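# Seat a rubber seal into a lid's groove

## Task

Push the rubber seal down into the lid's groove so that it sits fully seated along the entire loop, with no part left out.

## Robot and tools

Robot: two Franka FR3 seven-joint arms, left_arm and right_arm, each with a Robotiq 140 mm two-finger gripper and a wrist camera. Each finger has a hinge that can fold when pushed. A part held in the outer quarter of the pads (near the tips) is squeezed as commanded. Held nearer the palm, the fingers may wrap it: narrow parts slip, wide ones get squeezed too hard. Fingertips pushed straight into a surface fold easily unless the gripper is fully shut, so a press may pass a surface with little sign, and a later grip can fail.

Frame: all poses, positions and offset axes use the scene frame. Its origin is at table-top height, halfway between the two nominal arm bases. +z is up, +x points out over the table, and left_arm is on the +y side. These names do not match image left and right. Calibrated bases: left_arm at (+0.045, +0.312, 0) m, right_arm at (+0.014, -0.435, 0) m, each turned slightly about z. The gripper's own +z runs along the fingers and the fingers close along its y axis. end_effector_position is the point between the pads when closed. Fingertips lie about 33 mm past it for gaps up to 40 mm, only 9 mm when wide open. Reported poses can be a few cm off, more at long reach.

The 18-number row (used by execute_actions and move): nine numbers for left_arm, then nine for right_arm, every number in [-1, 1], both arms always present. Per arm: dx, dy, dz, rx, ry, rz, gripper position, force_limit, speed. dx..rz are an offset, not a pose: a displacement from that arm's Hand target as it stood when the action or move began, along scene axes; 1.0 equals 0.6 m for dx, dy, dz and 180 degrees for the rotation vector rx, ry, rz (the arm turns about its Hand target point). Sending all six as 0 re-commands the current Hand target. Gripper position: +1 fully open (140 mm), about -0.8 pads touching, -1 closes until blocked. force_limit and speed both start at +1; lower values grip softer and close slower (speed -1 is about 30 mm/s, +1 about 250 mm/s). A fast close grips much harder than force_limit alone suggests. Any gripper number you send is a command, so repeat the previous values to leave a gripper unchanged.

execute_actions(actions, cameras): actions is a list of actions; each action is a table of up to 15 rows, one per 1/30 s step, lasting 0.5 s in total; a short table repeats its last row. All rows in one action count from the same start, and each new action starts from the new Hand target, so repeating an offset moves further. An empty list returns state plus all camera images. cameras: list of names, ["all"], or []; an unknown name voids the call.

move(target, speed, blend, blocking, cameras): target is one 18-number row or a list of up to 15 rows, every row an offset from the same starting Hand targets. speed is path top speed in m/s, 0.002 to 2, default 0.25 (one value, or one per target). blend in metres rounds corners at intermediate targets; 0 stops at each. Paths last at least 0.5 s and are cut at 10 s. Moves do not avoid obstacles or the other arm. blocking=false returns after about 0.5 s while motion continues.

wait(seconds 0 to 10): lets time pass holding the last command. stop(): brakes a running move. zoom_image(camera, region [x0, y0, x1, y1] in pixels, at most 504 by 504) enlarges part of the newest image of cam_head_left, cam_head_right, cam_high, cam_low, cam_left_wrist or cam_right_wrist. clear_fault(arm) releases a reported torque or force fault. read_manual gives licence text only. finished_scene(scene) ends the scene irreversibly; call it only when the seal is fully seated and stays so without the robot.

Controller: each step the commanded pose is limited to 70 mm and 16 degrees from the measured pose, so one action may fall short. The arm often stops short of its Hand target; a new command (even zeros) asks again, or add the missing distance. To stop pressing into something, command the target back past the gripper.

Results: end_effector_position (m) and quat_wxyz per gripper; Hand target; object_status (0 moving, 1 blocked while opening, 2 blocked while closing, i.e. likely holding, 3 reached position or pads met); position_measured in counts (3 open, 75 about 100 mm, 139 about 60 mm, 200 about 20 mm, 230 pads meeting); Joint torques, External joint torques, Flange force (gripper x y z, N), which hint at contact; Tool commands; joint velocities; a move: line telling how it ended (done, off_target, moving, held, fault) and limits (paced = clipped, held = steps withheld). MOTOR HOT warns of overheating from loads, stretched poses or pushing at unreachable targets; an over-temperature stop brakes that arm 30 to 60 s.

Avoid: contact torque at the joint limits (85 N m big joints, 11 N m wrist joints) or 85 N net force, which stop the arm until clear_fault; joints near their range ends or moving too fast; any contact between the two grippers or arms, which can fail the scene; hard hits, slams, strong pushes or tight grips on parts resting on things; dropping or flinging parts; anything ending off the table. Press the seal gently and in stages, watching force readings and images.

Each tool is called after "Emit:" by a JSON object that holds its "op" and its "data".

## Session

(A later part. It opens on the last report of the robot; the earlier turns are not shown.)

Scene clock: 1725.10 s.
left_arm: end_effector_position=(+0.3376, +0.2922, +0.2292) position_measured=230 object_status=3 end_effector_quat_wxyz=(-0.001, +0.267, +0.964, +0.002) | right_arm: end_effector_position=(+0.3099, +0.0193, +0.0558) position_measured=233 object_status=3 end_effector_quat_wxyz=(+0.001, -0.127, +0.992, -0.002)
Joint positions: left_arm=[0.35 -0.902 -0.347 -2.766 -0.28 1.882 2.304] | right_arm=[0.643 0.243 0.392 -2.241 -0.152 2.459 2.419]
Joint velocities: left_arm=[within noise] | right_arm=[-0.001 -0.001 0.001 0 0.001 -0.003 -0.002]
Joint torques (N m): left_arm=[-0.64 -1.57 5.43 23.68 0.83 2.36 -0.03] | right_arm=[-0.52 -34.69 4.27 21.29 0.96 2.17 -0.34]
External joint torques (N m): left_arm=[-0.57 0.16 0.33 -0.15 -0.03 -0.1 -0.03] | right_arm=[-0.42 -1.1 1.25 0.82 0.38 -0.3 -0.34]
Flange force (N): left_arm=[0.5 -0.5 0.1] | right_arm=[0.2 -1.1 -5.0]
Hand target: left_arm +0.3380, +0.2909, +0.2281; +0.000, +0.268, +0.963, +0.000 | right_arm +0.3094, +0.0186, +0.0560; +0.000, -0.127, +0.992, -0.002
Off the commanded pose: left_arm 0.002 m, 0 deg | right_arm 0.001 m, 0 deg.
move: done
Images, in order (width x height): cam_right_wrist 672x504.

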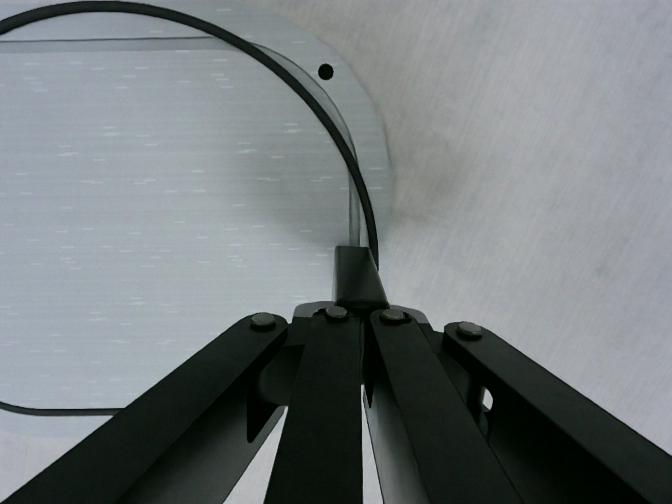

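Emit:
{"op": "move", "data": {"target": [[0,0,0,0,0,0,-1,-1,-1,0.0091,0.0179,0,0,0,0,-1,-1,0],[0,0,0,0,0,0,-1,-1,-1,0.0091,0.0179,-0.0217,0,0,0,-1,-1,0],[0,0,0,0,0,0,-1,-1,-1,0.0154,-0.0063,-0.0217,0,0,0,-1,-1,0],[0,0,0,0,0,0,-1,-1,-1,0.0133,0.0018,-0.0265,0,0,0,-1,-1,0],[0,0,0,0,0,0,-1,-1,-1,0.0133,0.0018,0,0,0,0,-1,-1,0],[0,0,0,0,0,0,-1,-1,-1,-0.005,0.0193,0,0,0,0,-1,-1,0],[0,0,0,0,0,0,-1,-1,-1,-0.005,0.0193,-0.0217,0,0,0,-1,-1,0],[0,0,0,0,0,0,-1,-1,-1,0.0029,-0.0113,-0.0217,0,0,0,-1,-1,0],[0,0,0,0,0,0,-1,-1,-1,0.0004,-0.0016,-0.0258,0,0,0,-1,-1,0],[0,0,0,0,0,0,-1,-1,-1,0.0004,-0.0016,0,0,0,0,-1,-1,0],[0,0,0,0,0,0,-1,-1,-1,-0.0223,0.013,0,0,0,0,-1,-1,0],[0,0,0,0,0,0,-1,-1,-1,-0.0223,0.013,-0.0217,0,0,0,-1,-1,0],[0,0,0,0,0,0,-1,-1,-1,-0.0152,-0.0144,-0.0217,0,0,0,-1,-1,0],[0,0,0,0,0,0,-1,-1,-1,-0.0173,-0.0063,-0.0255,0,0,0,-1,-1,0],[0,0,0,0,0,0,-1,-1,-1,-0.0173,-0.0063,0,0,0,0,-1,-1,0]], "speed": 0.12, "blend": [0.002,0.001,0.001,0,0.002,0.002,0.001,0.001,0,0.002,0.002,0.001,0.001,0,0.002]}}

Emit:
{"op": "move", "data": {"target": [0,0,0,0,0,0,-1,-1,-1,0.0667,0,0.01,0,0,0,-1,-1,0], "cameras": ["cam_right_wrist"]}}

Scene clock: 1746.77 s.
left_arm: end_effector_position=(+0.3376, +0.2922, +0.2292) position_measured=230 object_status=3 end_effector_quat_wxyz=(-0.001, +0.267, +0.964, +0.002) | right_arm: end_effector_position=(+0.2994, +0.0154, +0.0556) position_measured=233 object_status=3 end_effector_quat_wxyz=(+0.001, -0.126, +0.992, -0.002)
Joint positions: left_arm=[0.35 -0.902 -0.347 -2.766 -0.28 1.882 2.304] | right_arm=[0.648 0.221 0.399 -2.273 -0.143 2.471 2.425]
Joint velocities: left_arm=[within noise] | right_arm=[-0.001 0 0 0.001 0 -0.005 -0.006]
Joint torques (N m): left_arm=[-0.67 -1.51 5.45 23.63 0.84 2.37 -0.02] | right_arm=[-0.38 -33.91 4.19 21.22 0.97 2.18 -0.29]
External joint torques (N m): left_arm=[-0.65 0.23 0.3 -0.2 -0.02 -0.1 -0.02] | right_arm=[-0.3 -1.32 1.41 0.95 0.4 -0.28 -0.29]
Flange force (N): left_arm=[0.3 -0.5 0.3] | right_arm=[0.6 -1.0 -5.6]
Hand target: left_arm +0.3380, +0.2909, +0.2281; +0.000, +0.268, +0.963, +0.000 | right_arm +0.2990, +0.0148, +0.0560; +0.000, -0.127, +0.992, -0.002
Off the commanded pose: left_arm 0.002 m, 0 deg | right_arm 0.001 m, 0 deg.
move: done

Scene clock: 1748.10 s.
left_arm: end_effector_position=(+0.3376, +0.2922, +0.2292) position_measured=230 object_status=3 end_effector_quat_wxyz=(-0.001, +0.267, +0.964, +0.002) | right_arm: end_effector_position=(+0.3392, +0.0157, +0.0630) position_measured=233 object_status=3 end_effector_quat_wxyz=(+0.000, -0.123, +0.992, +0.000)
Joint positions: left_arm=[0.35 -0.902 -0.347 -2.766 -0.28 1.882 2.304] | right_arm=[0.611 0.261 0.378 -2.19 -0.147 2.428 2.371]
Joint velocities: left_arm=[within noise] | right_arm=[0 0 0 0 -0.001 -0.001 -0.005]
Joint torques (N m): left_arm=[-0.62 -1.57 5.45 23.66 0.83 2.37 -0.05] | right_arm=[-0.12 -34.85 4.31 22.19 0.2 2.2 -0.29]
External joint torques (N m): left_arm=[-0.63 0.18 0.32 -0.12 -0.03 -0.09 -0.05] | right_arm=[0 -0.06 1.14 1.34 -0.39 -0.27 -0.29]
Flange force (N): left_arm=[0.3 -0.6 0.1] | right_arm=[-3.7 3.3 -1.5]
Hand target: left_arm +0.3380, +0.2909, +0.2281; +0.000, +0.268, +0.963, +0.000 | right_arm +0.3390, +0.0148, +0.0620; +0.000, -0.127, +0.992, -0.002
Off the commanded pose: left_arm 0.002 m, 0 deg | right_arm 0.001 m, 0 deg.
move: done
Images, in order (width x height): cam_right_wrist 672x504.

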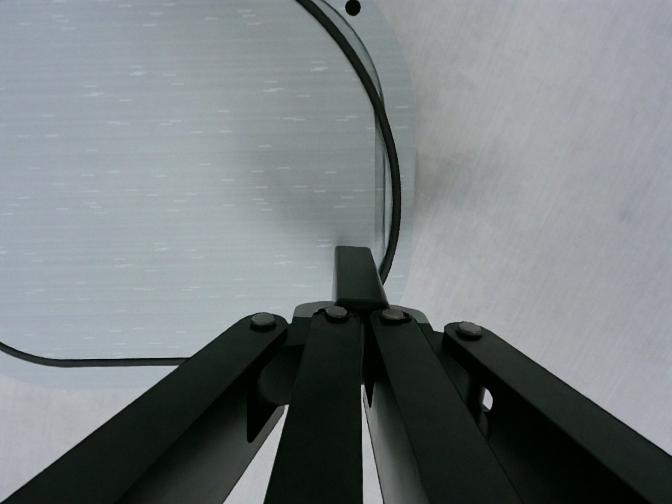

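Emit:
{"op": "move", "data": {"target": [[0,0,0,0,0,0,-1,-1,-1,-0.0663,0.0145,0.03,0,0,0,-0.5,-1,0],[0,0,0,0,0,0,-1,-1,-1,-0.0663,0.0145,-0.032,0,0,0,-0.5,-1,0],[0,0,0,0,0,0,-1,-1,-1,-0.0663,0.0145,-0.032,0,0,0,-1,0.1,-1],[0,0,0,0,0,0,-1,-1,-1,-0.0663,0.0145,-0.0285,0,0,0,-1,0.1,-1],[0,0,0,0,0,0,-1,-1,-1,-0.0638,0.0048,-0.0285,0,0,0,-1,0.1,-1]], "speed": [0.25,0.12,0.1,0.06,0.06], "cameras": ["cam_right_wrist"]}}

Scene clock: 1764.70 s.
left_arm: end_effector_position=(+0.3376, +0.2922, +0.2292) position_measured=230 object_status=3 end_effector_quat_wxyz=(-0.001, +0.267, +0.964, +0.002) | right_arm: end_effector_position=(+0.3005, +0.0172, +0.0443) position_measured=228 object_status=2 end_effector_quat_wxyz=(-0.001, -0.126, +0.992, -0.004)
Joint positions: left_arm=[0.35 -0.902 -0.347 -2.766 -0.28 1.882 2.304] | right_arm=[0.655 0.254 0.39 -2.262 -0.164 2.485 2.44]
Joint velocities: left_arm=[within noise] | right_arm=[-0.002 0 0.001 -0.001 0.001 0.002 -0.006]
Joint torques (N m): left_arm=[-0.69 -1.54 5.43 23.71 0.82 2.36 -0.04] | right_arm=[-0.6 -35.08 4.39 19.94 0.86 2.54 -0.32]
External joint torques (N m): left_arm=[-0.74 0.07 0.25 0.01 -0.04 -0.09 -0.04] | right_arm=[-0.62 -1.54 1.15 -0.06 0.31 0.09 -0.32]
Flange force (N): left_arm=[0.3 -1.0 -0.2] | right_arm=[3.5 -4.6 -5.0]
Hand target: left_arm +0.3380, +0.2909, +0.2281; +0.000, +0.268, +0.963, +0.000 | right_arm +0.3007, +0.0177, +0.0449; +0.000, -0.127, +0.992, -0.002
Off the commanded pose: left_arm 0.002 m, 0 deg | right_arm 0.001 m, 0 deg.
move: done
Images, in order (width x height): cam_right_wrist 672x504.

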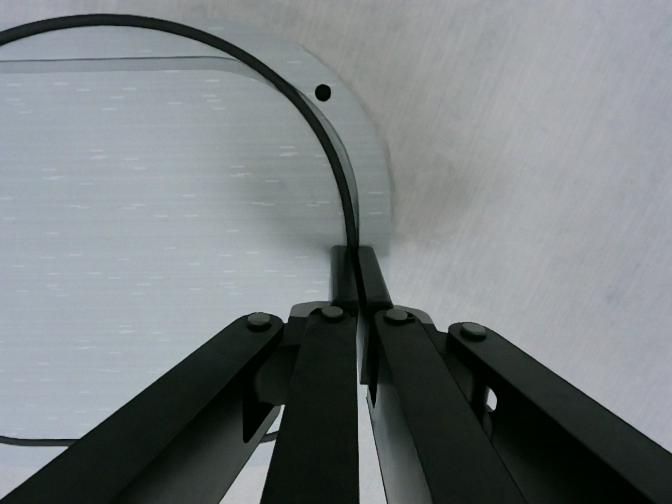

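Emit:
{"op": "move", "data": {"target": [[0,0,0,0,0,0,-1,-1,-1,0,0.0008,-0.006,0,0,0,-1,0.1,-1],[0,0,0,0,0,0,-1,-1,-1,0,0.0008,-0.005,0,0,0,-0.65,-1,-1],[0,0,0,0,0,0,-1,-1,-1,0,0.0008,0.04,0,0,0,-0.65,-1,-1],[0,0,0,0,0,0,-1,-1,-1,0,0.0008,0.04,0,0,0,-1,-1,0],[0,0,0,0,0,0,-1,-1,-1,0,0.0008,-0.007,0,0,0,-1,-1,0],[0,0,0,0,0,0,-1,-1,-1,0,0.0008,0.0185,0,0,0,-1,-1,0],[0,0,0,0,0,0,-1,-1,-1,0.0318,0.0077,0.0185,0,0,0,-1,-1,0],[0,0,0,0,0,0,-1,-1,-1,0.0318,0.0077,-0.0075,0,0,0,-1,-1,0],[0,0,0,0,0,0,-1,-1,-1,0.0318,0.0077,0.0185,0,0,0,-1,-1,0],[0,0,0,0,0,0,-1,-1,-1,-0.0358,-0.0102,0.0185,0,0,0,-1,-1,0],[0,0,0,0,0,0,-1,-1,-1,-0.0358,-0.0102,-0.0065,0,0,0,-1,-1,0],[0,0,0,0,0,0,-1,-1,-1,-0.0358,-0.0102,0.0185,0,0,0,-1,-1,0]], "speed": 0.1, "blend": [0,0,0,0,0,0.002,0.002,0,0.002,0.002,0,0], "cameras": ["cam_right_wrist"]}}

Scene clock: 1786.60 s.
left_arm: end_effector_position=(+0.3376, +0.2922, +0.2292) position_measured=230 object_status=3 end_effector_quat_wxyz=(-0.001, +0.267, +0.964, +0.002) | right_arm: end_effector_position=(+0.2795, +0.0122, +0.0556) position_measured=233 object_status=3 end_effector_quat_wxyz=(+0.001, -0.127, +0.992, -0.002)
Joint positions: left_arm=[0.35 -0.902 -0.347 -2.766 -0.28 1.882 2.304] | right_arm=[0.663 0.187 0.411 -2.32 -0.128 2.486 2.444]
Joint velocities: left_arm=[within noise] | right_arm=[0 -0.001 0.002 0.001 0 -0.004 -0.006]
Joint torques (N m): left_arm=[-0.69 -1.56 5.39 23.68 0.84 2.36 -0.03] | right_arm=[-0.47 -32.5 3.62 21.01 0.91 2.14 -0.36]
External joint torques (N m): left_arm=[-0.71 0.15 0.23 -0.12 -0.02 -0.11 -0.03] | right_arm=[-0.4 -1.18 1.24 0.86 0.35 -0.32 -0.35]
Flange force (N): left_arm=[0.3 -0.9 0.1] | right_arm=[0.5 -1.2 -5.5]
Hand target: left_arm +0.3380, +0.2909, +0.2281; +0.000, +0.268, +0.963, +0.000 | right_arm +0.2793, +0.0115, +0.0560; +0.000, -0.127, +0.992, -0.002
Off the commanded pose: left_arm 0.002 m, 0 deg | right_arm 0.001 m, 0 deg.
move: done
Images, in order (width x height): cam_right_wrist 672x504.

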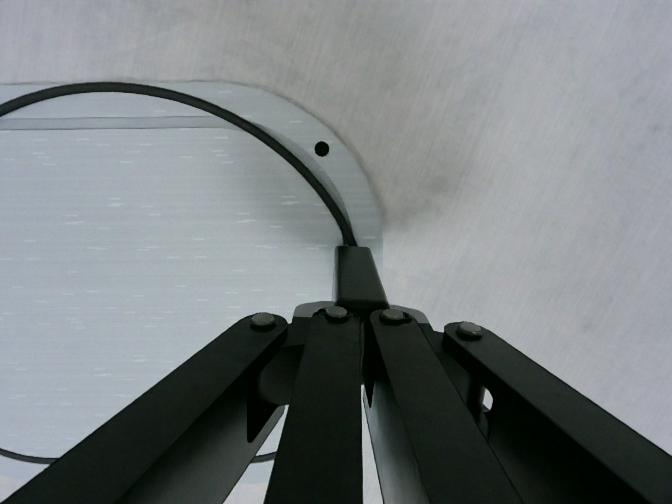

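Emit:
{"op": "move", "data": {"target": [[0,0,0,0,0,0,-1,-1,-1,-0.034,-0.0251,0,0,0,0,-1,-1,0],[0,0,0,0,0,0,-1,-1,-1,-0.034,-0.0251,-0.0215,0,0,0,-1,-1,0],[0,0,0,0,0,0,-1,-1,-1,-0.0415,-0.0122,-0.0215,0,0,0,-1,-1,0],[0,0,0,0,0,0,-1,-1,-1,-0.039,-0.0165,-0.025,0,0,0,-1,-1,0],[0,0,0,0,0,0,-1,-1,-1,-0.039,-0.0165,0,0,0,0,-1,-1,0],[0,0,0,0,0,0,-1,-1,-1,-0.048,-0.0435,0,0,0,0,-1,-1,0],[0,0,0,0,0,0,-1,-1,-1,-0.048,-0.0435,-0.0215,0,0,0,-1,-1,0],[0,0,0,0,0,0,-1,-1,-1,-0.063,-0.0303,-0.0215,0,0,0,-1,-1,0],[0,0,0,0,0,0,-1,-1,-1,-0.058,-0.0347,-0.025,0,0,0,-1,-1,0],[0,0,0,0,0,0,-1,-1,-1,-0.058,-0.0347,0,0,0,0,-1,-1,0],[0,0,0,0,0,0,-1,-1,-1,-0.0556,-0.0638,0,0,0,0,-1,-1,0],[0,0,0,0,0,0,-1,-1,-1,-0.0556,-0.0638,-0.0215,0,0,0,-1,-1,0],[0,0,0,0,0,0,-1,-1,-1,-0.073,-0.0583,-0.0215,0,0,0,-1,-1,0],[0,0,0,0,0,0,-1,-1,-1,-0.0683,-0.0598,-0.025,0,0,0,-1,-1,0],[0,0,0,0,0,0,-1,-1,-1,-0.0683,-0.0598,0,0,0,0,-1,-1,0]], "speed": 0.12, "blend": [0.002,0.001,0.001,0,0.002,0.002,0.001,0.001,0,0.002,0.002,0.001,0.001,0,0.002]}}

Emit:
{"op": "move", "data": {"target": [0,0,0,0,0,0,-1,-1,-1,0.0683,-0.06,0.06,0,0,0,-1,-1,0], "cameras": ["cam_right_wrist"]}}

Scene clock: 1815.30 s.
left_arm: end_effector_position=(+0.3376, +0.2922, +0.2292) position_measured=230 object_status=3 end_effector_quat_wxyz=(-0.001, +0.267, +0.964, +0.002) | right_arm: end_effector_position=(+0.2387, -0.0239, +0.0555) position_measured=233 object_status=3 end_effector_quat_wxyz=(+0.001, -0.126, +0.992, -0.002)
Joint positions: left_arm=[0.35 -0.902 -0.347 -2.766 -0.28 1.882 2.304] | right_arm=[0.667 0.051 0.442 -2.497 -0.044 2.54 2.421]
Joint velocities: left_arm=[within noise] | right_arm=[0 0.001 0 0.001 0 -0.003 -0.005]
Joint torques (N m): left_arm=[-0.67 -1.54 5.43 23.61 0.83 2.37 -0.04] | right_arm=[-0.13 -27.12 1.29 20.41 0.85 2.1 -0.25]
External joint torques (N m): left_arm=[-0.7 0.19 0.28 -0.25 -0.03 -0.11 -0.04] | right_arm=[-0.13 -1.07 0.63 0.87 0.34 -0.37 -0.25]
Flange force (N): left_arm=[0.5 -0.8 0.4] | right_arm=[0.5 -0.8 -5.4]
Hand target: left_arm +0.3380, +0.2909, +0.2281; +0.000, +0.268, +0.963, +0.000 | right_arm +0.2383, -0.0243, +0.0560; +0.000, -0.127, +0.992, -0.002
Off the commanded pose: left_arm 0.002 m, 0 deg | right_arm 0.001 m, 0 deg.
move: done

Scene clock: 1817.00 s.
left_arm: end_effector_position=(+0.3376, +0.2922, +0.2292) position_measured=230 object_status=3 end_effector_quat_wxyz=(-0.001, +0.267, +0.964, +0.002) | right_arm: end_effector_position=(+0.2803, -0.0595, +0.0920) position_measured=233 object_status=3 end_effector_quat_wxyz=(+0.001, -0.126, +0.992, -0.002)
Joint positions: left_arm=[0.35 -0.902 -0.347 -2.766 -0.28 1.882 2.304] | right_arm=[0.617 -0.062 0.382 -2.506 0.03 2.447 2.252]
Joint velocities: left_arm=[within noise] | right_arm=[-0.001 -0.001 0.001 0.001 0 -0.001 -0.005]
Joint torques (N m): left_arm=[-0.66 -1.55 5.45 23.65 0.83 2.37 -0.02] | right_arm=[-0.08 -25.37 -0.32 21.38 0.91 2.2 -0.31]
External joint torques (N m): left_arm=[-0.68 0.14 0.3 -0.16 -0.03 -0.09 -0.02] | right_arm=[-0.07 -1.03 0.39 0.44 0.33 -0.27 -0.31]
Flange force (N): left_arm=[0.5 -0.8 0.2] | right_arm=[1.6 -1.7 -4.0]
Hand target: left_arm +0.3380, +0.2909, +0.2281; +0.000, +0.268, +0.963, +0.000 | right_arm +0.2793, -0.0603, +0.0920; +0.000, -0.127, +0.992, -0.002
Off the commanded pose: left_arm 0.002 m, 0 deg | right_arm 0.001 m, 0 deg.
move: done
Images, in order (width x height): cam_right_wrist 672x504.

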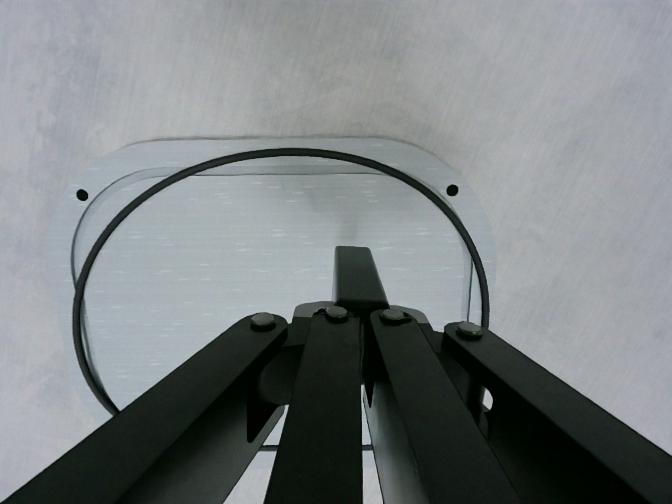

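Emit:
{"op": "move", "data": {"target": [[0,0,0,0,0,0,-1,-1,-1,0.0478,-0.2012,0,0,0,-0.222,-0.45,-1,0],[0,0,0,0,0,0,-1,-1,-1,0.0478,-0.2012,-0.0803,0,0,-0.222,-0.45,-1,0]], "cameras": ["cam_right_wrist"]}}

Scene clock: 1829.67 s.
left_arm: end_effector_position=(+0.3376, +0.2922, +0.2292) position_measured=230 object_status=3 end_effector_quat_wxyz=(-0.001, +0.267, +0.964, +0.002) | right_arm: end_effector_position=(+0.3070, -0.1814, +0.0440) position_measured=186 object_status=3 end_effector_quat_wxyz=(-0.002, +0.218, +0.976, -0.002)
Joint positions: left_arm=[0.35 -0.902 -0.347 -2.766 -0.28 1.882 2.304] | right_arm=[0.405 -0.137 0.369 -2.756 0.101 2.62 2.651]
Joint velocities: left_arm=[within noise] | right_arm=[0.001 0 0 0 0 0.002 0.006]
Joint torques (N m): left_arm=[-0.67 -1.55 5.43 23.65 0.83 2.38 -0.01] | right_arm=[-0.47 -19.12 -0.31 19.57 0.11 2.52 0.11]
External joint torques (N m): left_arm=[-0.65 0.19 0.3 -0.27 -0.03 -0.1 -0.01] | right_arm=[-0.46 0.63 0.99 1.21 -0.35 0.04 0.11]
Flange force (N): left_arm=[0.6 -0.7 0.4] | right_arm=[-2.0 6.8 3.0]
Hand target: left_arm +0.3380, +0.2909, +0.2281; +0.000, +0.268, +0.963, +0.000 | right_arm +0.3079, -0.1811, +0.0438; -0.001, +0.219, +0.976, -0.002
Off the commanded pose: left_arm 0.002 m, 0 deg | right_arm 0.001 m, 0 deg.
move: done
Images, in order (width x height): cam_right_wrist 672x504.

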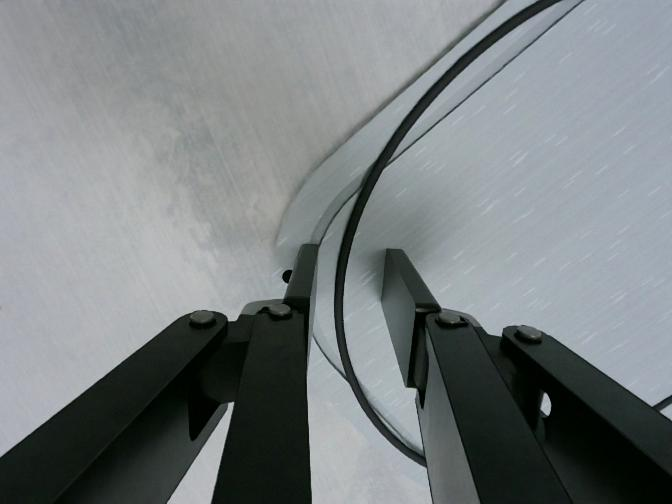

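Emit:
{"op": "move", "data": {"target": [[0,0,0,0,0,0,-1,-1,-1,0,0,-0.0015,0,0,0,-1,0.1,-1],[0,0,0,0,0,0,-1,-1,-1,-0.0145,-0.0305,0.001,0,0,0,-1,0.1,-1],[0,0,0,0,0,0,-1,-1,-1,-0.01,-0.0211,0.0005,0,0,0,-1,0.1,-1]], "speed": 0.06, "cameras": ["cam_right_wrist"]}}

Scene clock: 1838.37 s.
left_arm: end_effector_position=(+0.3376, +0.2922, +0.2292) position_measured=230 object_status=3 end_effector_quat_wxyz=(-0.001, +0.267, +0.964, +0.002) | right_arm: end_effector_position=(+0.3018, -0.1940, +0.0445) position_measured=228 object_status=2 end_effector_quat_wxyz=(-0.001, +0.220, +0.975, -0.001)
Joint positions: left_arm=[0.35 -0.902 -0.347 -2.766 -0.28 1.882 2.304] | right_arm=[0.413 -0.174 0.35 -2.795 0.123 2.625 2.624]
Joint torques (N m): left_arm=[-0.67 -1.56 5.46 23.63 0.83 2.36 -0.05] | right_arm=[-0.09 -18.2 -0.17 18.8 0.12 2.4 0.03]
External joint torques (N m): left_arm=[-0.64 0.14 0.32 -0.22 -0.03 -0.11 -0.05] | right_arm=[-0.12 0.35 1.3 0.56 -0.33 -0.06 0.03]
Flange force (N): left_arm=[0.7 -0.8 0.3] | right_arm=[-0.1 4.3 1.8]
Hand target: left_arm +0.3380, +0.2909, +0.2281; +0.000, +0.268, +0.963, +0.000 | right_arm +0.3019, -0.1937, +0.0441; -0.001, +0.219, +0.976, -0.002
Off the commanded pose: left_arm 0.002 m, 0 deg | right_arm 0.000 m, 0 deg.
move: done
Images, in order (width x height): cam_right_wrist 672x504.

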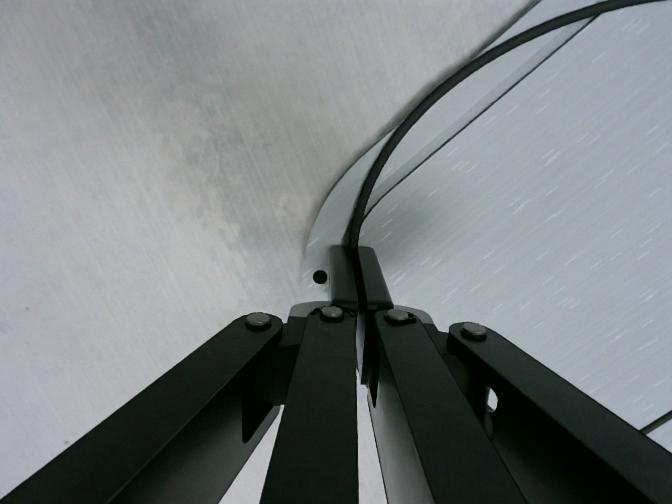

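Emit:
{"op": "move", "data": {"target": [[0,0,0,0,0,0,-1,-1,-1,0,0,-0.003,0,0,0,-1,0.1,-1],[0,0,0,0,0,0,-1,-1,-1,0,0,-0.001,0,0,0,-0.65,-1,-1],[0,0,0,0,0,0,-1,-1,-1,0,0,0.045,0,0,0,-0.65,-1,-1],[0,0,0,0,0,0,-1,-1,-1,0,0,0.045,0,0,0,-1,-1,0],[0,0,0,0,0,0,-1,-1,-1,0,0,-0.0055,0,0,0,-1,-1,0],[0,0,0,0,0,0,-1,-1,-1,0,0,0.08,0,0,0,-1,-1,0],[0,0,0,0,0,0,-1,-1,-1,-0.015,0.19,0.1,0,0,0.222,-1,-1,0]], "speed": [0.1,0.1,0.1,0.1,0.1,0.15,0.25], "cameras": ["cam_right_wrist"]}}

Scene clock: 1853.90 s.
left_arm: end_effector_position=(+0.3376, +0.2922, +0.2292) position_measured=230 object_status=3 end_effector_quat_wxyz=(-0.001, +0.267, +0.964, +0.002) | right_arm: end_effector_position=(+0.2936, -0.0793, +0.1048) position_measured=233 object_status=3 end_effector_quat_wxyz=(+0.001, -0.124, +0.992, -0.001)
Joint positions: left_arm=[0.35 -0.902 -0.347 -2.766 -0.28 1.882 2.304] | right_arm=[0.621 -0.113 0.328 -2.523 0.05 2.416 2.19]
Joint velocities: left_arm=[within noise] | right_arm=[0 0 0 0.001 -0.001 0 -0.007]
Joint torques (N m): left_arm=[-0.6 -1.56 5.42 23.62 0.84 2.36 -0.01] | right_arm=[-0.05 -23.16 -0.6 22.68 0.58 2.2 -0.25]
External joint torques (N m): left_arm=[-0.62 0.1 0.25 -0.18 -0.02 -0.1 -0.01] | right_arm=[-0.1 0.47 0.46 1.25 -0.02 -0.28 -0.25]
Flange force (N): left_arm=[0.6 -0.8 0.2] | right_arm=[-4.3 3.2 -0.8]
Hand target: left_arm +0.3380, +0.2909, +0.2281; +0.000, +0.268, +0.963, +0.000 | right_arm +0.2929, -0.0797, +0.1041; +0.000, -0.127, +0.992, -0.002
Off the commanded pose: left_arm 0.002 m, 0 deg | right_arm 0.001 m, 0 deg.
move: done
Images, in order (width x height): cam_right_wrist 672x504.

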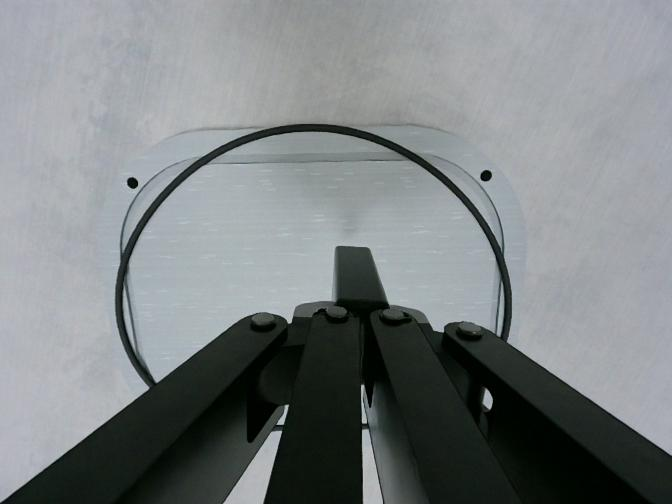

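Emit:
{"op": "move", "data": {"target": [[0,0,0,0,0,0,-1,-1,-1,-0.0815,-0.0632,-0.01,0,0,0.522,-0.5,-1,0],[0,0,0,0,0,0,-1,-1,-1,-0.0815,-0.0632,-0.1015,0,0,0.522,-0.5,-1,0],[0,0,0,0,0,0,-1,-1,-1,-0.0815,-0.0632,-0.1025,0,0,0.522,-1,0.1,-1]], "speed": [0.4,0.15,0.1], "cameras": ["cam_right_wrist"]}}

Scene clock: 1869.00 s.
left_arm: end_effector_position=(+0.3376, +0.2922, +0.2292) position_measured=230 object_status=3 end_effector_quat_wxyz=(-0.001, +0.267, +0.964, +0.002) | right_arm: end_effector_position=(+0.2442, -0.1184, +0.0430) position_measured=228 object_status=0 end_effector_quat_wxyz=(-0.001, +0.812, -0.584, +0.002)
Joint positions: left_arm=[0.35 -0.902 -0.347 -2.766 -0.28 1.882 2.304] | right_arm=[1.083 -0.12 -0.103 -2.752 -0.035 2.634 0.647]
Joint torques (N m): left_arm=[-0.63 -1.53 5.4 23.63 0.83 2.36 -0.05] | right_arm=[0.08 -21.57 0.87 19.4 0.71 2.62 -0.28]
External joint torques (N m): left_arm=[-0.65 0.19 0.22 -0.2 -0.04 -0.11 -0.05] | right_arm=[0.12 0.37 0.72 1.09 0.33 0.08 -0.28]
Flange force (N): left_arm=[0.3 -0.8 0.3] | right_arm=[-3.3 -3.4 1.2]
Hand target: left_arm +0.3380, +0.2909, +0.2281; +0.000, +0.268, +0.963, +0.000 | right_arm +0.2440, -0.1176, +0.0426; -0.001, +0.812, -0.584, +0.002
Off the commanded pose: left_arm 0.002 m, 0 deg | right_arm 0.001 m, 0 deg.
move: done; limits=paced
Images, in order (width x height): cam_right_wrist 672x504.

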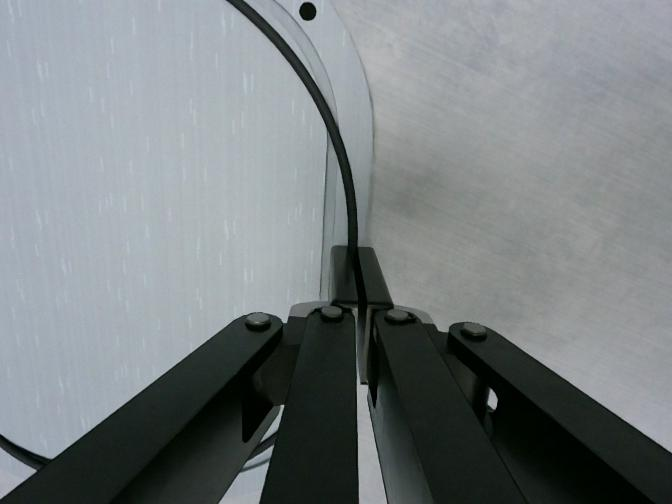

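Emit:
{"op": "move", "data": {"target": [[0,0,0,0,0,0,-1,-1,-1,0,0,0.004,0,0,0,-1,0.1,-1],[0,0,0,0,0,0,-1,-1,-1,0.0158,0.005,0.004,0,0,0,-1,0.1,-1]], "speed": 0.06, "cameras": ["cam_right_wrist"]}}

Scene clock: 1874.00 s.
left_arm: end_effector_position=(+0.3376, +0.2922, +0.2292) position_measured=230 object_status=3 end_effector_quat_wxyz=(-0.001, +0.267, +0.964, +0.002) | right_arm: end_effector_position=(+0.2539, -0.1139, +0.0457) position_measured=228 object_status=2 end_effector_quat_wxyz=(-0.003, +0.812, -0.584, +0.002)
Joint positions: left_arm=[0.35 -0.902 -0.347 -2.766 -0.28 1.882 2.304] | right_arm=[1.082 -0.106 -0.114 -2.727 -0.034 2.627 0.634]
Joint velocities: left_arm=[within noise] | right_arm=[0.001 0.001 0 0 -0.001 -0.001 -0.005]
Joint torques (N m): left_arm=[-0.68 -1.57 5.44 23.6 0.83 2.37 0.01] | right_arm=[-0.1 -22.28 0.51 19.79 0.71 2.3 -0.19]
External joint torques (N m): left_arm=[-0.64 0.16 0.32 -0.25 -0.02 -0.1 0.01] | right_arm=[-0.15 0.3 0.26 1.35 0.33 -0.24 -0.19]
Flange force (N): left_arm=[0.7 -0.7 0.3] | right_arm=[-3.0 -4.5 -0.1]
Hand target: left_arm +0.3380, +0.2909, +0.2281; +0.000, +0.268, +0.963, +0.000 | right_arm +0.2535, -0.1146, +0.0450; -0.001, +0.812, -0.584, +0.002
Off the commanded pose: left_arm 0.002 m, 0 deg | right_arm 0.001 m, 0 deg.
move: done
Images, in order (width x height): cam_right_wrist 672x504.

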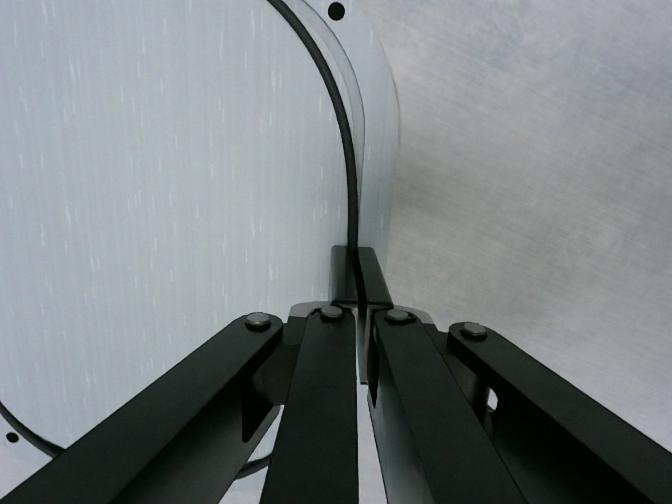

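Emit:
{"op": "move", "data": {"target": [[0,0,0,0,0,0,-1,-1,-1,-0.0016,-0.0005,-0.004,0,0,0,-1,0.1,-1],[0,0,0,0,0,0,-1,-1,-1,-0.0016,-0.0005,-0.0025,0,0,0,-0.65,-1,-1],[0,0,0,0,0,0,-1,-1,-1,-0.0016,-0.0005,0.04,0,0,0,-0.65,-1,-1],[0,0,0,0,0,0,-1,-1,-1,-0.0016,-0.0005,0.04,0,0,0,-1,-1,0],[0,0,0,0,0,0,-1,-1,-1,-0.0016,-0.0005,-0.0065,0,0,0,-1,-1,0],[0,0,0,0,0,0,-1,-1,-1,-0.0016,-0.0005,0.018,0,0,0,-1,-1,0],[0,0,0,0,0,0,-1,-1,-1,0.0113,-0.0303,0.018,0,0,0,-1,-1,0],[0,0,0,0,0,0,-1,-1,-1,0.0113,-0.0303,-0.0065,0,0,0,-1,-1,0],[0,0,0,0,0,0,-1,-1,-1,0.0113,-0.0303,0.018,0,0,0,-1,-1,0]], "speed": 0.1, "cameras": ["cam_right_wrist"]}}

Emit:
{"op": "move", "data": {"target": [[0,0,0,0,0,0,-1,-1,-1,0.0085,-0.0254,0,0,0,0,-1,-1,0],[0,0,0,0,0,0,-1,-1,-1,0.0085,-0.0254,-0.024,0,0,0,-1,-1,0],[0,0,0,0,0,0,-1,-1,-1,0.0085,-0.0254,0,0,0,0,-1,-1,0],[0,0,0,0,0,0,-1,-1,-1,0.0285,-0.0487,0,0,0,0,-1,-1,0],[0,0,0,0,0,0,-1,-1,-1,0.0285,-0.0487,-0.0205,0,0,0,-1,-1,0],[0,0,0,0,0,0,-1,-1,-1,0.0143,-0.0532,-0.0205,0,0,0,-1,-1,0],[0,0,0,0,0,0,-1,-1,-1,0.019,-0.0517,-0.0245,0,0,0,-1,-1,0],[0,0,0,0,0,0,-1,-1,-1,0.019,-0.0517,0,0,0,0,-1,-1,0],[0,0,0,0,0,0,-1,-1,-1,0.0488,-0.0761,0,0,0,0,-1,-1,0],[0,0,0,0,0,0,-1,-1,-1,0.0488,-0.0761,-0.0205,0,0,0,-1,-1,0],[0,0,0,0,0,0,-1,-1,-1,0.0347,-0.0853,-0.0205,0,0,0,-1,-1,0],[0,0,0,0,0,0,-1,-1,-1,0.0389,-0.0825,-0.0245,0,0,0,-1,-1,0],[0,0,0,0,0,0,-1,-1,-1,0.0389,-0.0825,0,0,0,0,-1,-1,0]], "speed": 0.1, "blend": [0.002,0,0.002,0.002,0.001,0.001,0,0.002,0.002,0.001,0.001,0,0], "cameras": ["cam_right_wrist"]}}

Scene clock: 1904.67 s.
left_arm: end_effector_position=(+0.3376, +0.2922, +0.2292) position_measured=230 object_status=3 end_effector_quat_wxyz=(-0.001, +0.267, +0.964, +0.002) | right_arm: end_effector_position=(+0.2606, -0.1325, +0.0553) position_measured=233 object_status=3 end_effector_quat_wxyz=(-0.002, +0.811, -0.586, +0.001)
Joint positions: left_arm=[0.35 -0.902 -0.347 -2.766 -0.28 1.882 2.304] | right_arm=[1.063 -0.162 -0.142 -2.754 -0.047 2.596 0.601]
Joint velocities: left_arm=[within noise] | right_arm=[0.002 0.001 0 -0.001 -0.001 -0.004 0]
Joint torques (N m): left_arm=[-0.69 -1.54 5.43 23.64 0.84 2.38 0] | right_arm=[-0.08 -22.03 1.5 19.72 0.03 2.26 -0.09]
External joint torques (N m): left_arm=[-0.72 0.11 0.28 -0.16 -0.02 -0.09 0] | right_arm=[-0.06 -1.08 1.12 0.84 -0.36 -0.28 -0.09]
Flange force (N): left_arm=[0.6 -0.9 0.2] | right_arm=[-0.6 1.2 -4.8]
Hand target: left_arm +0.3380, +0.2909, +0.2281; +0.000, +0.268, +0.963, +0.000 | right_arm +0.2603, -0.1328, +0.0558; -0.001, +0.812, -0.584, +0.002
Off the commanded pose: left_arm 0.002 m, 0 deg | right_arm 0.001 m, 0 deg.
move: done
Images, in order (width x height): cam_right_wrist 672x504.

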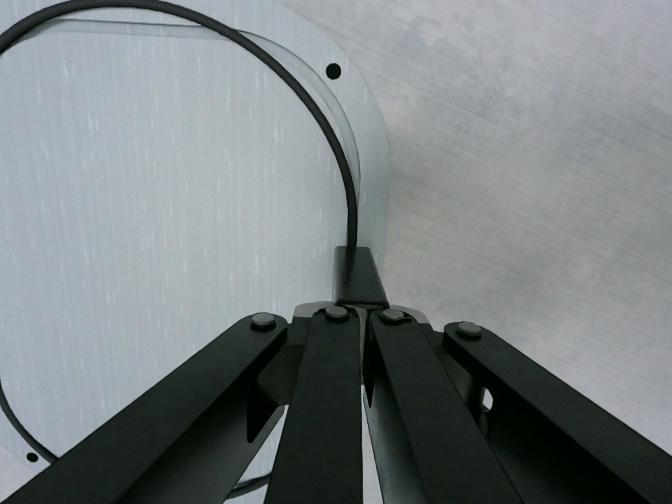

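Scene clock: 1908.17 s.
left_arm: end_effector_position=(+0.3376, +0.2922, +0.2292) position_measured=230 object_status=3 end_effector_quat_wxyz=(-0.001, +0.267, +0.964, +0.002) | right_arm: end_effector_position=(+0.2836, -0.1817, +0.0554) position_measured=233 object_status=3 end_effector_quat_wxyz=(-0.002, +0.811, -0.585, +0.001)
Joint positions: left_arm=[0.35 -0.902 -0.347 -2.766 -0.28 1.882 2.304] | right_arm=[1.005 -0.224 -0.228 -2.816 -0.099 2.599 0.504]
Joint velocities: left_arm=[within noise] | right_arm=[-0.001 -0.001 0.001 0.001 -0.001 -0.004 0.002]
Joint torques (N m): left_arm=[-0.68 -1.56 5.4 23.64 0.83 2.37 -0.02] | right_arm=[-0.25 -19.48 1.82 19.7 0.02 2.29 -0.16]
External joint torques (N m): left_arm=[-0.72 0.05 0.25 -0.1 -0.03 -0.09 -0.02] | right_arm=[-0.3 -1.1 0.86 0.98 -0.36 -0.25 -0.16]
Flange force (N): left_arm=[0.6 -1.1 0.1] | right_arm=[0.2 1.0 -5.4]
Hand target: left_arm +0.3380, +0.2909, +0.2281; +0.000, +0.268, +0.963, +0.000 | right_arm +0.2836, -0.1823, +0.0558; -0.001, +0.812, -0.584, +0.002
Off the commanded pose: left_arm 0.002 m, 0 deg | right_arm 0.001 m, 0 deg.
move: done
Images, in order (width x height): cam_right_wrist 672x504.

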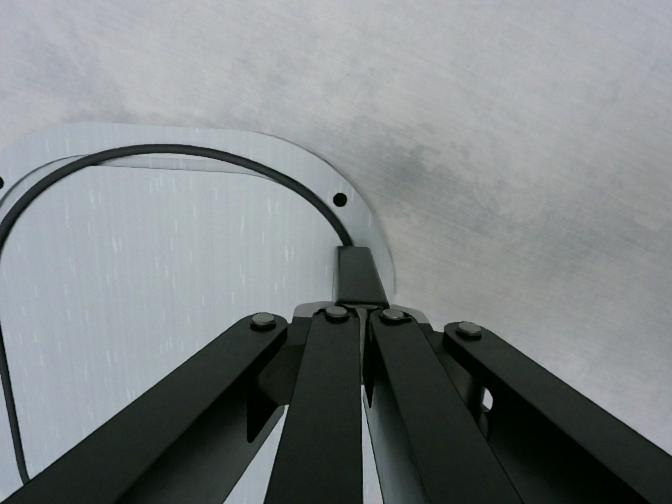

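Emit:
{"op": "move", "data": {"target": [[0,0,0,0,0,0,-1,-1,-1,0.12,-0.03,0.1,0,0,-0.522,-1,-1,0],[0,0,0,0,0,0,-1,-1,-1,0.12,-0.03,0.03,0,0,-0.522,-1,-1,0]], "cameras": ["cam_right_wrist"]}}

Scene clock: 1918.53 s.
left_arm: end_effector_position=(+0.3376, +0.2922, +0.2292) position_measured=230 object_status=3 end_effector_quat_wxyz=(-0.001, +0.267, +0.964, +0.002) | right_arm: end_effector_position=(+0.3545, -0.2004, +0.0741) position_measured=233 object_status=3 end_effector_quat_wxyz=(-0.002, -0.128, +0.992, -0.002)
Joint positions: left_arm=[0.35 -0.902 -0.347 -2.766 -0.28 1.882 2.304] | right_arm=[0.483 -0.144 0.167 -2.663 0.039 2.516 1.89]
Joint velocities: left_arm=[within noise] | right_arm=[0 0.001 0 0.001 0 0.004 0.005]
Joint torques (N m): left_arm=[-0.66 -1.54 5.42 23.63 0.83 2.36 -0.01] | right_arm=[-0.27 -21.8 0.13 21.2 0.16 2.6 -0.01]
External joint torques (N m): left_arm=[-0.65 0.12 0.31 -0.16 -0.03 -0.1 -0.01] | right_arm=[-0.25 0.51 0.88 1.21 -0.34 0.14 -0.01]
Flange force (N): left_arm=[0.6 -0.8 0.1] | right_arm=[-5.0 2.6 1.3]
Hand target: left_arm +0.3380, +0.2909, +0.2281; +0.000, +0.268, +0.963, +0.000 | right_arm +0.3556, -0.2003, +0.0738; +0.000, -0.127, +0.992, -0.002
Off the commanded pose: left_arm 0.002 m, 0 deg | right_arm 0.001 m, 0 deg.
move: done
Images, in order (width x height): cam_right_wrist 672x504.

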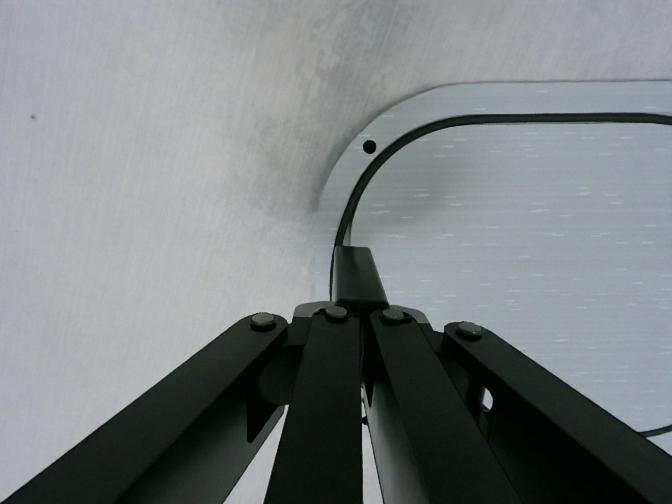

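Emit:
{"op": "move", "data": {"target": [[0,0,0,0,0,0,-1,-1,-1,0.002,-0.013,0,0,0,0,-0.5,-1,0],[0,0,0,0,0,0,-1,-1,-1,0.002,-0.013,-0.0515,0,0,0,-0.5,-1,0],[0,0,0,0,0,0,-1,-1,-1,0.002,-0.013,-0.0515,0,0,0,-1,0.1,-1],[0,0,0,0,0,0,-1,-1,-1,0.002,-0.013,-0.0475,0,0,0,-1,0.1,-1],[0,0,0,0,0,0,-1,-1,-1,-0.0015,0.0005,-0.0475,0,0,0,-1,0.1,-1]], "speed": [0.2,0.12,0.1,0.06,0.06], "cameras": ["cam_right_wrist"]}}

Scene clock: 1933.13 s.
left_arm: end_effector_position=(+0.3376, +0.2922, +0.2292) position_measured=230 object_status=3 end_effector_quat_wxyz=(-0.001, +0.267, +0.964, +0.002) | right_arm: end_effector_position=(+0.3558, -0.2000, +0.0461) position_measured=228 object_status=2 end_effector_quat_wxyz=(+0.001, -0.128, +0.992, -0.001)
Joint positions: left_arm=[0.35 -0.902 -0.347 -2.766 -0.28 1.882 2.304] | right_arm=[0.48 -0.068 0.169 -2.677 0.018 2.612 1.905]
Joint velocities: left_arm=[within noise] | right_arm=[0.001 -0.001 -0.001 0.001 0.001 0 0.008]
Joint torques (N m): left_arm=[-0.68 -1.57 5.45 23.66 0.82 2.38 -0.02] | right_arm=[-0.1 -23.22 0.77 19.92 0.41 2.19 -0.02]
External joint torques (N m): left_arm=[-0.66 0.13 0.32 -0.15 -0.03 -0.08 -0.02] | right_arm=[-0.14 0.31 1.08 1.42 -0.02 -0.26 -0.02]
Flange force (N): left_arm=[0.6 -0.7 0.2] | right_arm=[-4.8 3.0 -0.3]
Hand target: left_arm +0.3380, +0.2909, +0.2281; +0.000, +0.268, +0.963, +0.000 | right_arm +0.3547, -0.2000, +0.0453; +0.000, -0.127, +0.992, -0.002
Off the commanded pose: left_arm 0.002 m, 0 deg | right_arm 0.001 m, 0 deg.
move: done
Images, in order (width x height): cam_right_wrist 672x504.

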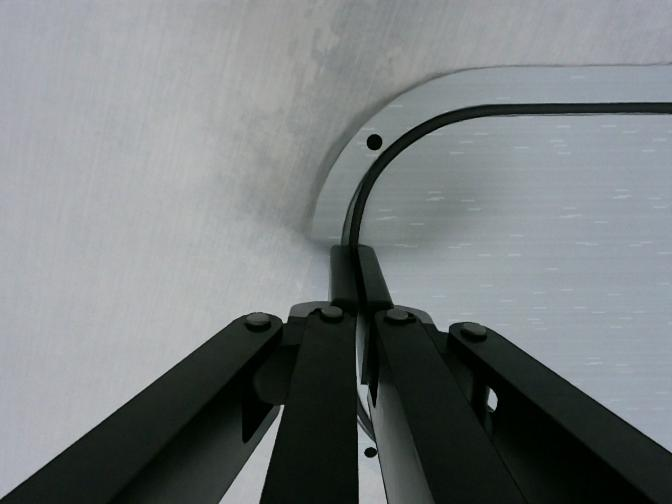

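Emit:
{"op": "move", "data": {"target": [[0,0,0,0,0,0,-1,-1,-1,0.0015,-0.0055,-0.0055,0,0,0,-1,0.1,-1],[0,0,0,0,0,0,-1,-1,-1,0.0015,-0.0055,-0.004,0,0,0,-0.65,-1,-1],[0,0,0,0,0,0,-1,-1,-1,0.0015,-0.0055,0.04,0,0,0,-0.65,-1,-1],[0,0,0,0,0,0,-1,-1,-1,0.0015,-0.0055,0.04,0,0,0,-1,-1,0],[0,0,0,0,0,0,-1,-1,-1,0.0015,-0.0055,-0.0098,0,0,0,-1,-1,0],[0,0,0,0,0,0,-1,-1,-1,0.0015,-0.0055,0.018,0,0,0,-1,-1,0],[0,0,0,0,0,0,-1,-1,-1,-0.021,-0.0115,0.018,0,0,0,-1,-1,0],[0,0,0,0,0,0,-1,-1,-1,-0.021,-0.0115,-0.0085,0,0,0,-1,-1,0],[0,0,0,0,0,0,-1,-1,-1,-0.021,-0.0115,0.018,0,0,0,-1,-1,0],[0,0,0,0,0,0,-1,-1,-1,0.024,0.0004,0.018,0,0,0,-1,-1,0],[0,0,0,0,0,0,-1,-1,-1,0.024,0.0004,-0.0115,0,0,0,-1,-1,0],[0,0,0,0,0,0,-1,-1,-1,0.024,0.0004,0.018,0,0,0,-1,-1,0],[0,0,0,0,0,0,-1,-1,-1,0.05,0.007,0.02,0,0,0,-1,-1,0]], "speed": 0.12, "cameras": ["cam_right_wrist"]}}

Scene clock: 1950.33 s.
left_arm: end_effector_position=(+0.3376, +0.2922, +0.2292) position_measured=230 object_status=3 end_effector_quat_wxyz=(-0.001, +0.267, +0.964, +0.002) | right_arm: end_effector_position=(+0.3849, -0.1942, +0.0582) position_measured=233 object_status=3 end_effector_quat_wxyz=(+0.001, -0.125, +0.992, +0.000)
Joint positions: left_arm=[0.35 -0.902 -0.347 -2.766 -0.28 1.882 2.304] | right_arm=[0.466 -0.029 0.153 -2.586 0.005 2.559 1.893]
Joint velocities: left_arm=[within noise] | right_arm=[0.001 0.001 0 0.001 0 -0.004 -0.002]
Joint torques (N m): left_arm=[-0.64 -1.54 5.4 23.62 0.84 2.36 -0.03] | right_arm=[-0.2 -25.62 0.08 20.36 0.13 2.09 -0.28]
External joint torques (N m): left_arm=[-0.68 0.05 0.24 -0.07 -0.02 -0.09 -0.03] | right_arm=[-0.16 0.29 0.26 0.91 -0.34 -0.38 -0.28]
Flange force (N): left_arm=[0.5 -1.0 0.0] | right_arm=[-4.0 0.8 -0.6]
Hand target: left_arm +0.3380, +0.2909, +0.2281; +0.000, +0.268, +0.963, +0.000 | right_arm +0.3847, -0.1958, +0.0573; +0.000, -0.127, +0.992, -0.002
Off the commanded pose: left_arm 0.002 m, 0 deg | right_arm 0.002 m, 0 deg.
move: done
Images, in order (width x height): cam_right_wrist 672x504.

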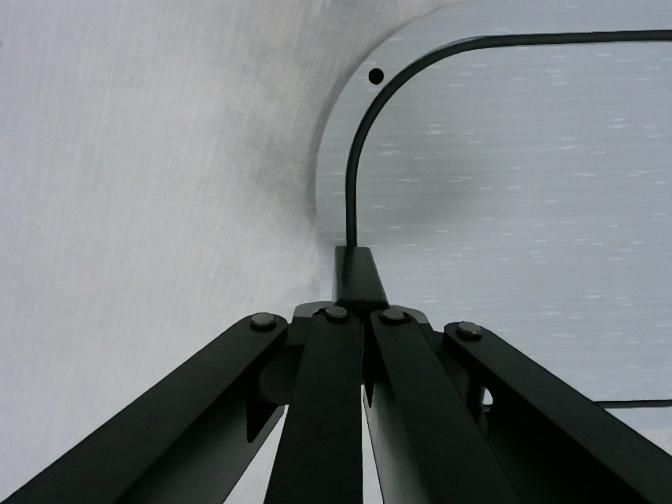

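Emit:
{"op": "move", "data": {"target": [0,0,0,0,0,0,-1,-1,-1,0.02,0.14,0.14,0,0,0,-1,-1,0], "cameras": ["cam_right_wrist"]}}

Emit:
{"op": "zoom_image", "data": {"camera": "cam_right_wrist", "region": [140, 0, 600, 270]}}

Scene clock: 1955.37 s.
left_arm: end_effector_position=(+0.3376, +0.2922, +0.2292) position_measured=230 object_status=3 end_effector_quat_wxyz=(-0.001, +0.267, +0.964, +0.002) | right_arm: end_effector_position=(+0.3975, -0.1115, +0.1422) position_measured=233 object_status=3 end_effector_quat_wxyz=(+0.001, -0.129, +0.992, +0.000)
Joint positions: left_arm=[0.35 -0.902 -0.347 -2.766 -0.28 1.882 2.304] | right_arm=[0.521 -0.038 0.221 -2.328 0.009 2.292 2.008]
Joint velocities: left_arm=[within noise] | right_arm=[0.001 0 0.001 -0.001 -0.002 -0.001 0.006]
Joint torques (N m): left_arm=[-0.68 -1.55 5.41 23.64 0.83 2.37 -0.04] | right_arm=[-0.09 -28.12 0.57 24.02 0.64 2.22 0.14]
External joint torques (N m): left_arm=[-0.71 0.09 0.26 -0.13 -0.03 -0.09 -0.04] | right_arm=[-0.09 0.16 0.85 1.35 -0.02 -0.24 0.14]
Flange force (N): left_arm=[0.5 -1.0 0.1] | right_arm=[-4.3 3.2 -1.7]
Hand target: left_arm +0.3380, +0.2909, +0.2281; +0.000, +0.268, +0.963, +0.000 | right_arm +0.3967, -0.1118, +0.1413; +0.000, -0.127, +0.992, -0.002
Off the commanded pose: left_arm 0.002 m, 0 deg | right_arm 0.001 m, 0 deg.
move: done
Images, in order (width x height): cam_right_wrist 672x504.

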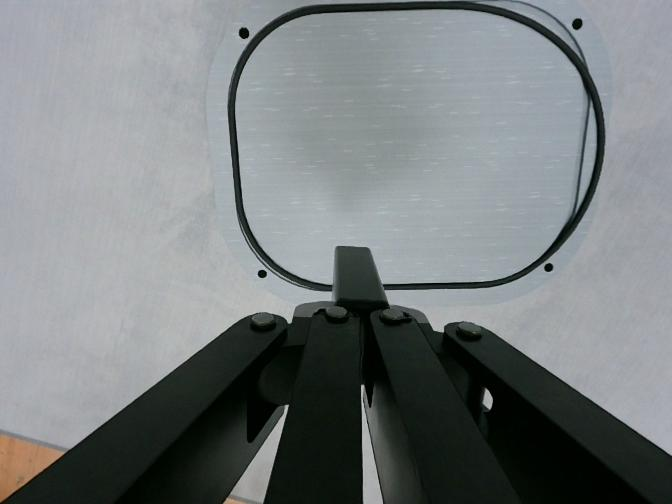

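Scaled by 1.096 from the camera's 672x504 image, which has a finer 960x720 frame.

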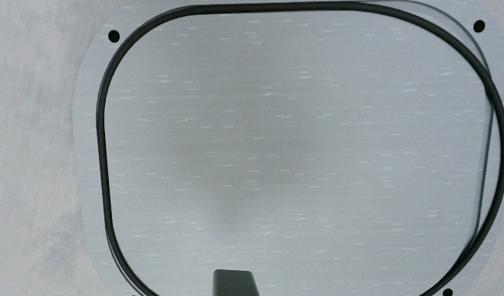

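Emit:
{"op": "move", "data": {"target": [[0,0,0,0,0,0,-1,-1,-1,-0.1698,0.2117,-0.05,0,0,0,-0.45,-1,0],[0,0,0,0,0,0,-1,-1,-1,-0.1698,0.2117,-0.163,0,0,0,-0.45,-1,0]], "cameras": ["cam_right_wrist"]}}

Scene clock: 1963.87 s.
left_arm: end_effector_position=(+0.3376, +0.2922, +0.2292) position_measured=230 object_status=3 end_effector_quat_wxyz=(-0.001, +0.267, +0.964, +0.002) | right_arm: end_effector_position=(+0.2932, +0.0149, +0.0448) position_measured=186 object_status=3 end_effector_quat_wxyz=(-0.002, -0.129, +0.992, -0.003)
Joint positions: left_arm=[0.35 -0.902 -0.347 -2.766 -0.28 1.882 2.304] | right_arm=[0.718 0.232 0.335 -2.284 -0.126 2.494 2.416]
Joint velocities: left_arm=[within noise] | right_arm=[0 0.001 0.001 0.001 0 0.001 0.006]
Joint torques (N m): left_arm=[-0.67 -1.55 5.4 23.63 0.83 2.37 -0.03] | right_arm=[-0.37 -32.33 2.05 21.22 0 2.98 0.15]
External joint torques (N m): left_arm=[-0.61 0.29 0.3 -0.32 -0.03 -0.12 -0.03] | right_arm=[-0.35 1.17 -0.5 1.26 -0.55 0.52 0.15]
Flange force (N): left_arm=[0.3 -0.5 0.5] | right_arm=[-5.6 4.9 4.4]
Hand target: left_arm +0.3380, +0.2909, +0.2281; +0.000, +0.268, +0.963, +0.000 | right_arm +0.2949, +0.0152, +0.0435; +0.000, -0.127, +0.992, -0.002
Off the commanded pose: left_arm 0.002 m, 0 deg | right_arm 0.002 m, 0 deg.
move: done
Images, in order (width x height): cam_right_wrist 672x504.

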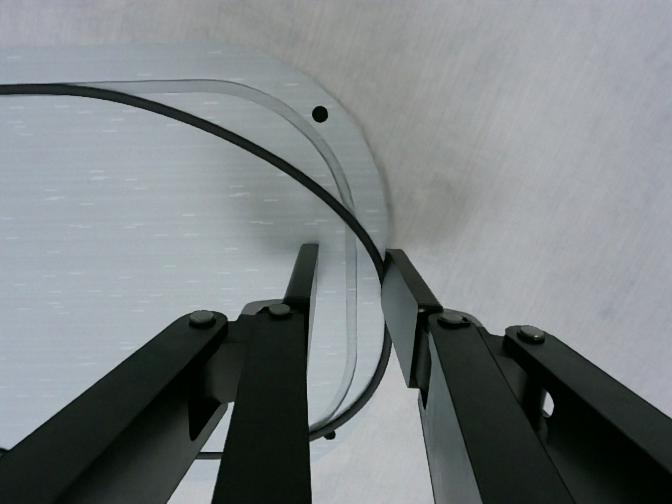

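Emit:
{"op": "move", "data": {"target": [[0,0,0,0,0,0,-1,-1,-1,0,0,0.02,0,0,0,-0.45,-1,0],[0,0,0,0,0,0,-1,-1,-1,-0.0034,0.016,0.02,0,0,0,-0.45,-1,0],[0,0,0,0,0,0,-1,-1,-1,-0.0034,0.016,-0.001,0,0,0,-0.45,-1,0],[0,0,0,0,0,0,-1,-1,-1,-0.0034,0.016,-0.0015,0,0,0,-1,0.1,-1],[0,0,0,0,0,0,-1,-1,-1,-0.0034,0.016,0.003,0,0,0,-1,0.1,-1],[0,0,0,0,0,0,-1,-1,-1,0.001,-0.001,0.003,0,0,0,-1,0.1,-1]], "speed": [0.15,0.15,0.12,0.1,0.06,0.06], "cameras": ["cam_right_wrist"]}}

Scene clock: 1977.23 s.
left_arm: end_effector_position=(+0.3376, +0.2922, +0.2292) position_measured=230 object_status=3 end_effector_quat_wxyz=(-0.001, +0.267, +0.964, +0.002) | right_arm: end_effector_position=(+0.2955, +0.0149, +0.0453) position_measured=232 object_status=3 end_effector_quat_wxyz=(+0.000, -0.126, +0.992, -0.003)
Joint positions: left_arm=[0.35 -0.902 -0.347 -2.766 -0.28 1.882 2.304] | right_arm=[0.721 0.233 0.33 -2.282 -0.131 2.494 2.423]
Joint velocities: left_arm=[within noise] | right_arm=[0 -0.001 0.001 0.002 -0.001 0 -0.007]
Joint torques (N m): left_arm=[-0.7 -1.56 5.41 23.67 0.84 2.37 -0.03] | right_arm=[-0.61 -34.81 3.5 20.19 0.85 2.41 -0.21]
External joint torques (N m): left_arm=[-0.72 0.06 0.28 -0.06 -0.02 -0.08 -0.03] | right_arm=[-0.76 -1.18 0.81 0.18 0.31 -0.05 -0.21]
Flange force (N): left_arm=[0.5 -0.9 -0.1] | right_arm=[1.7 -3.0 -4.0]
Hand target: left_arm +0.3380, +0.2909, +0.2281; +0.000, +0.268, +0.963, +0.000 | right_arm +0.2955, +0.0146, +0.0453; +0.000, -0.127, +0.992, -0.002
Off the commanded pose: left_arm 0.002 m, 0 deg | right_arm 0.000 m, 0 deg.
move: done
Images, in order (width x height): cam_right_wrist 672x504.

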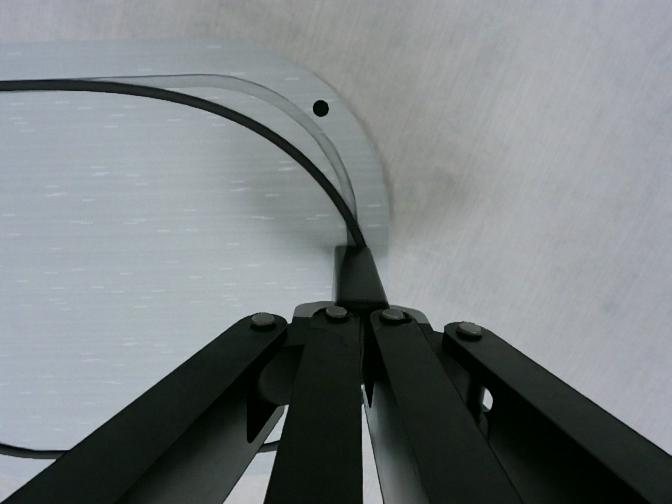

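Emit:
{"op": "move", "data": {"target": [[0,0,0,0,0,0,-1,-1,-1,0,0,0.04,0,0,0,-1,0.1,-1],[0,0,0,0,0,0,-1,-1,-1,-0.001,0.01,0.04,0,0,0,-0.45,-1,0],[0,0,0,0,0,0,-1,-1,-1,-0.001,0.01,-0.005,0,0,0,-0.45,-1,0],[0,0,0,0,0,0,-1,-1,-1,-0.001,0.01,-0.005,0,0,0,-1,0.1,-1],[0,0,0,0,0,0,-1,-1,-1,-0.001,0.01,-0.003,0,0,0,-1,0.1,-1],[0,0,0,0,0,0,-1,-1,-1,0,-0.001,-0.003,0,0,0,-1,0.1,-1]], "speed": [0.15,0.15,0.12,0.1,0.06,0.06], "cameras": ["cam_right_wrist"]}}

Scene clock: 1989.53 s.
left_arm: end_effector_position=(+0.3376, +0.2922, +0.2292) position_measured=230 object_status=3 end_effector_quat_wxyz=(-0.001, +0.267, +0.964, +0.002) | right_arm: end_effector_position=(+0.2949, +0.0147, +0.0435) position_measured=229 object_status=2 end_effector_quat_wxyz=(+0.000, -0.127, +0.992, -0.003)
Joint positions: left_arm=[0.35 -0.902 -0.347 -2.766 -0.28 1.882 2.304] | right_arm=[0.723 0.235 0.328 -2.284 -0.132 2.499 2.423]
Joint velocities: left_arm=[within noise] | right_arm=[-0.002 -0.002 0 -0.001 0 0.003 -0.004]
Joint torques (N m): left_arm=[-0.66 -1.54 5.43 23.63 0.82 2.38 -0.02] | right_arm=[-0.98 -35.29 3.19 20.03 0.75 2.55 -0.3]
External joint torques (N m): left_arm=[-0.63 0.1 0.35 -0.13 -0.03 -0.07 -0.02] | right_arm=[-1.02 -1.55 0.58 0.03 0.21 0.08 -0.3]
Flange force (N): left_arm=[0.6 -0.7 0.1] | right_arm=[2.4 -4.6 -4.4]
Hand target: left_arm +0.3380, +0.2909, +0.2281; +0.000, +0.268, +0.963, +0.000 | right_arm +0.2955, +0.0140, +0.0435; +0.000, -0.127, +0.992, -0.002
Off the commanded pose: left_arm 0.002 m, 0 deg | right_arm 0.001 m, 0 deg.
move: done
Images, in order (width x height): cam_right_wrist 672x504.

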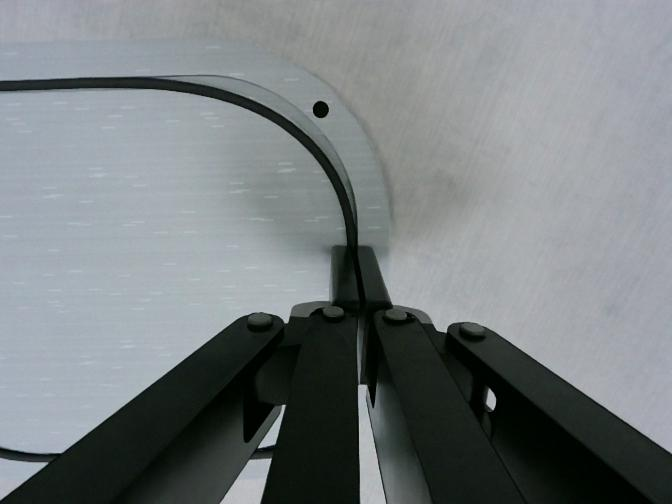

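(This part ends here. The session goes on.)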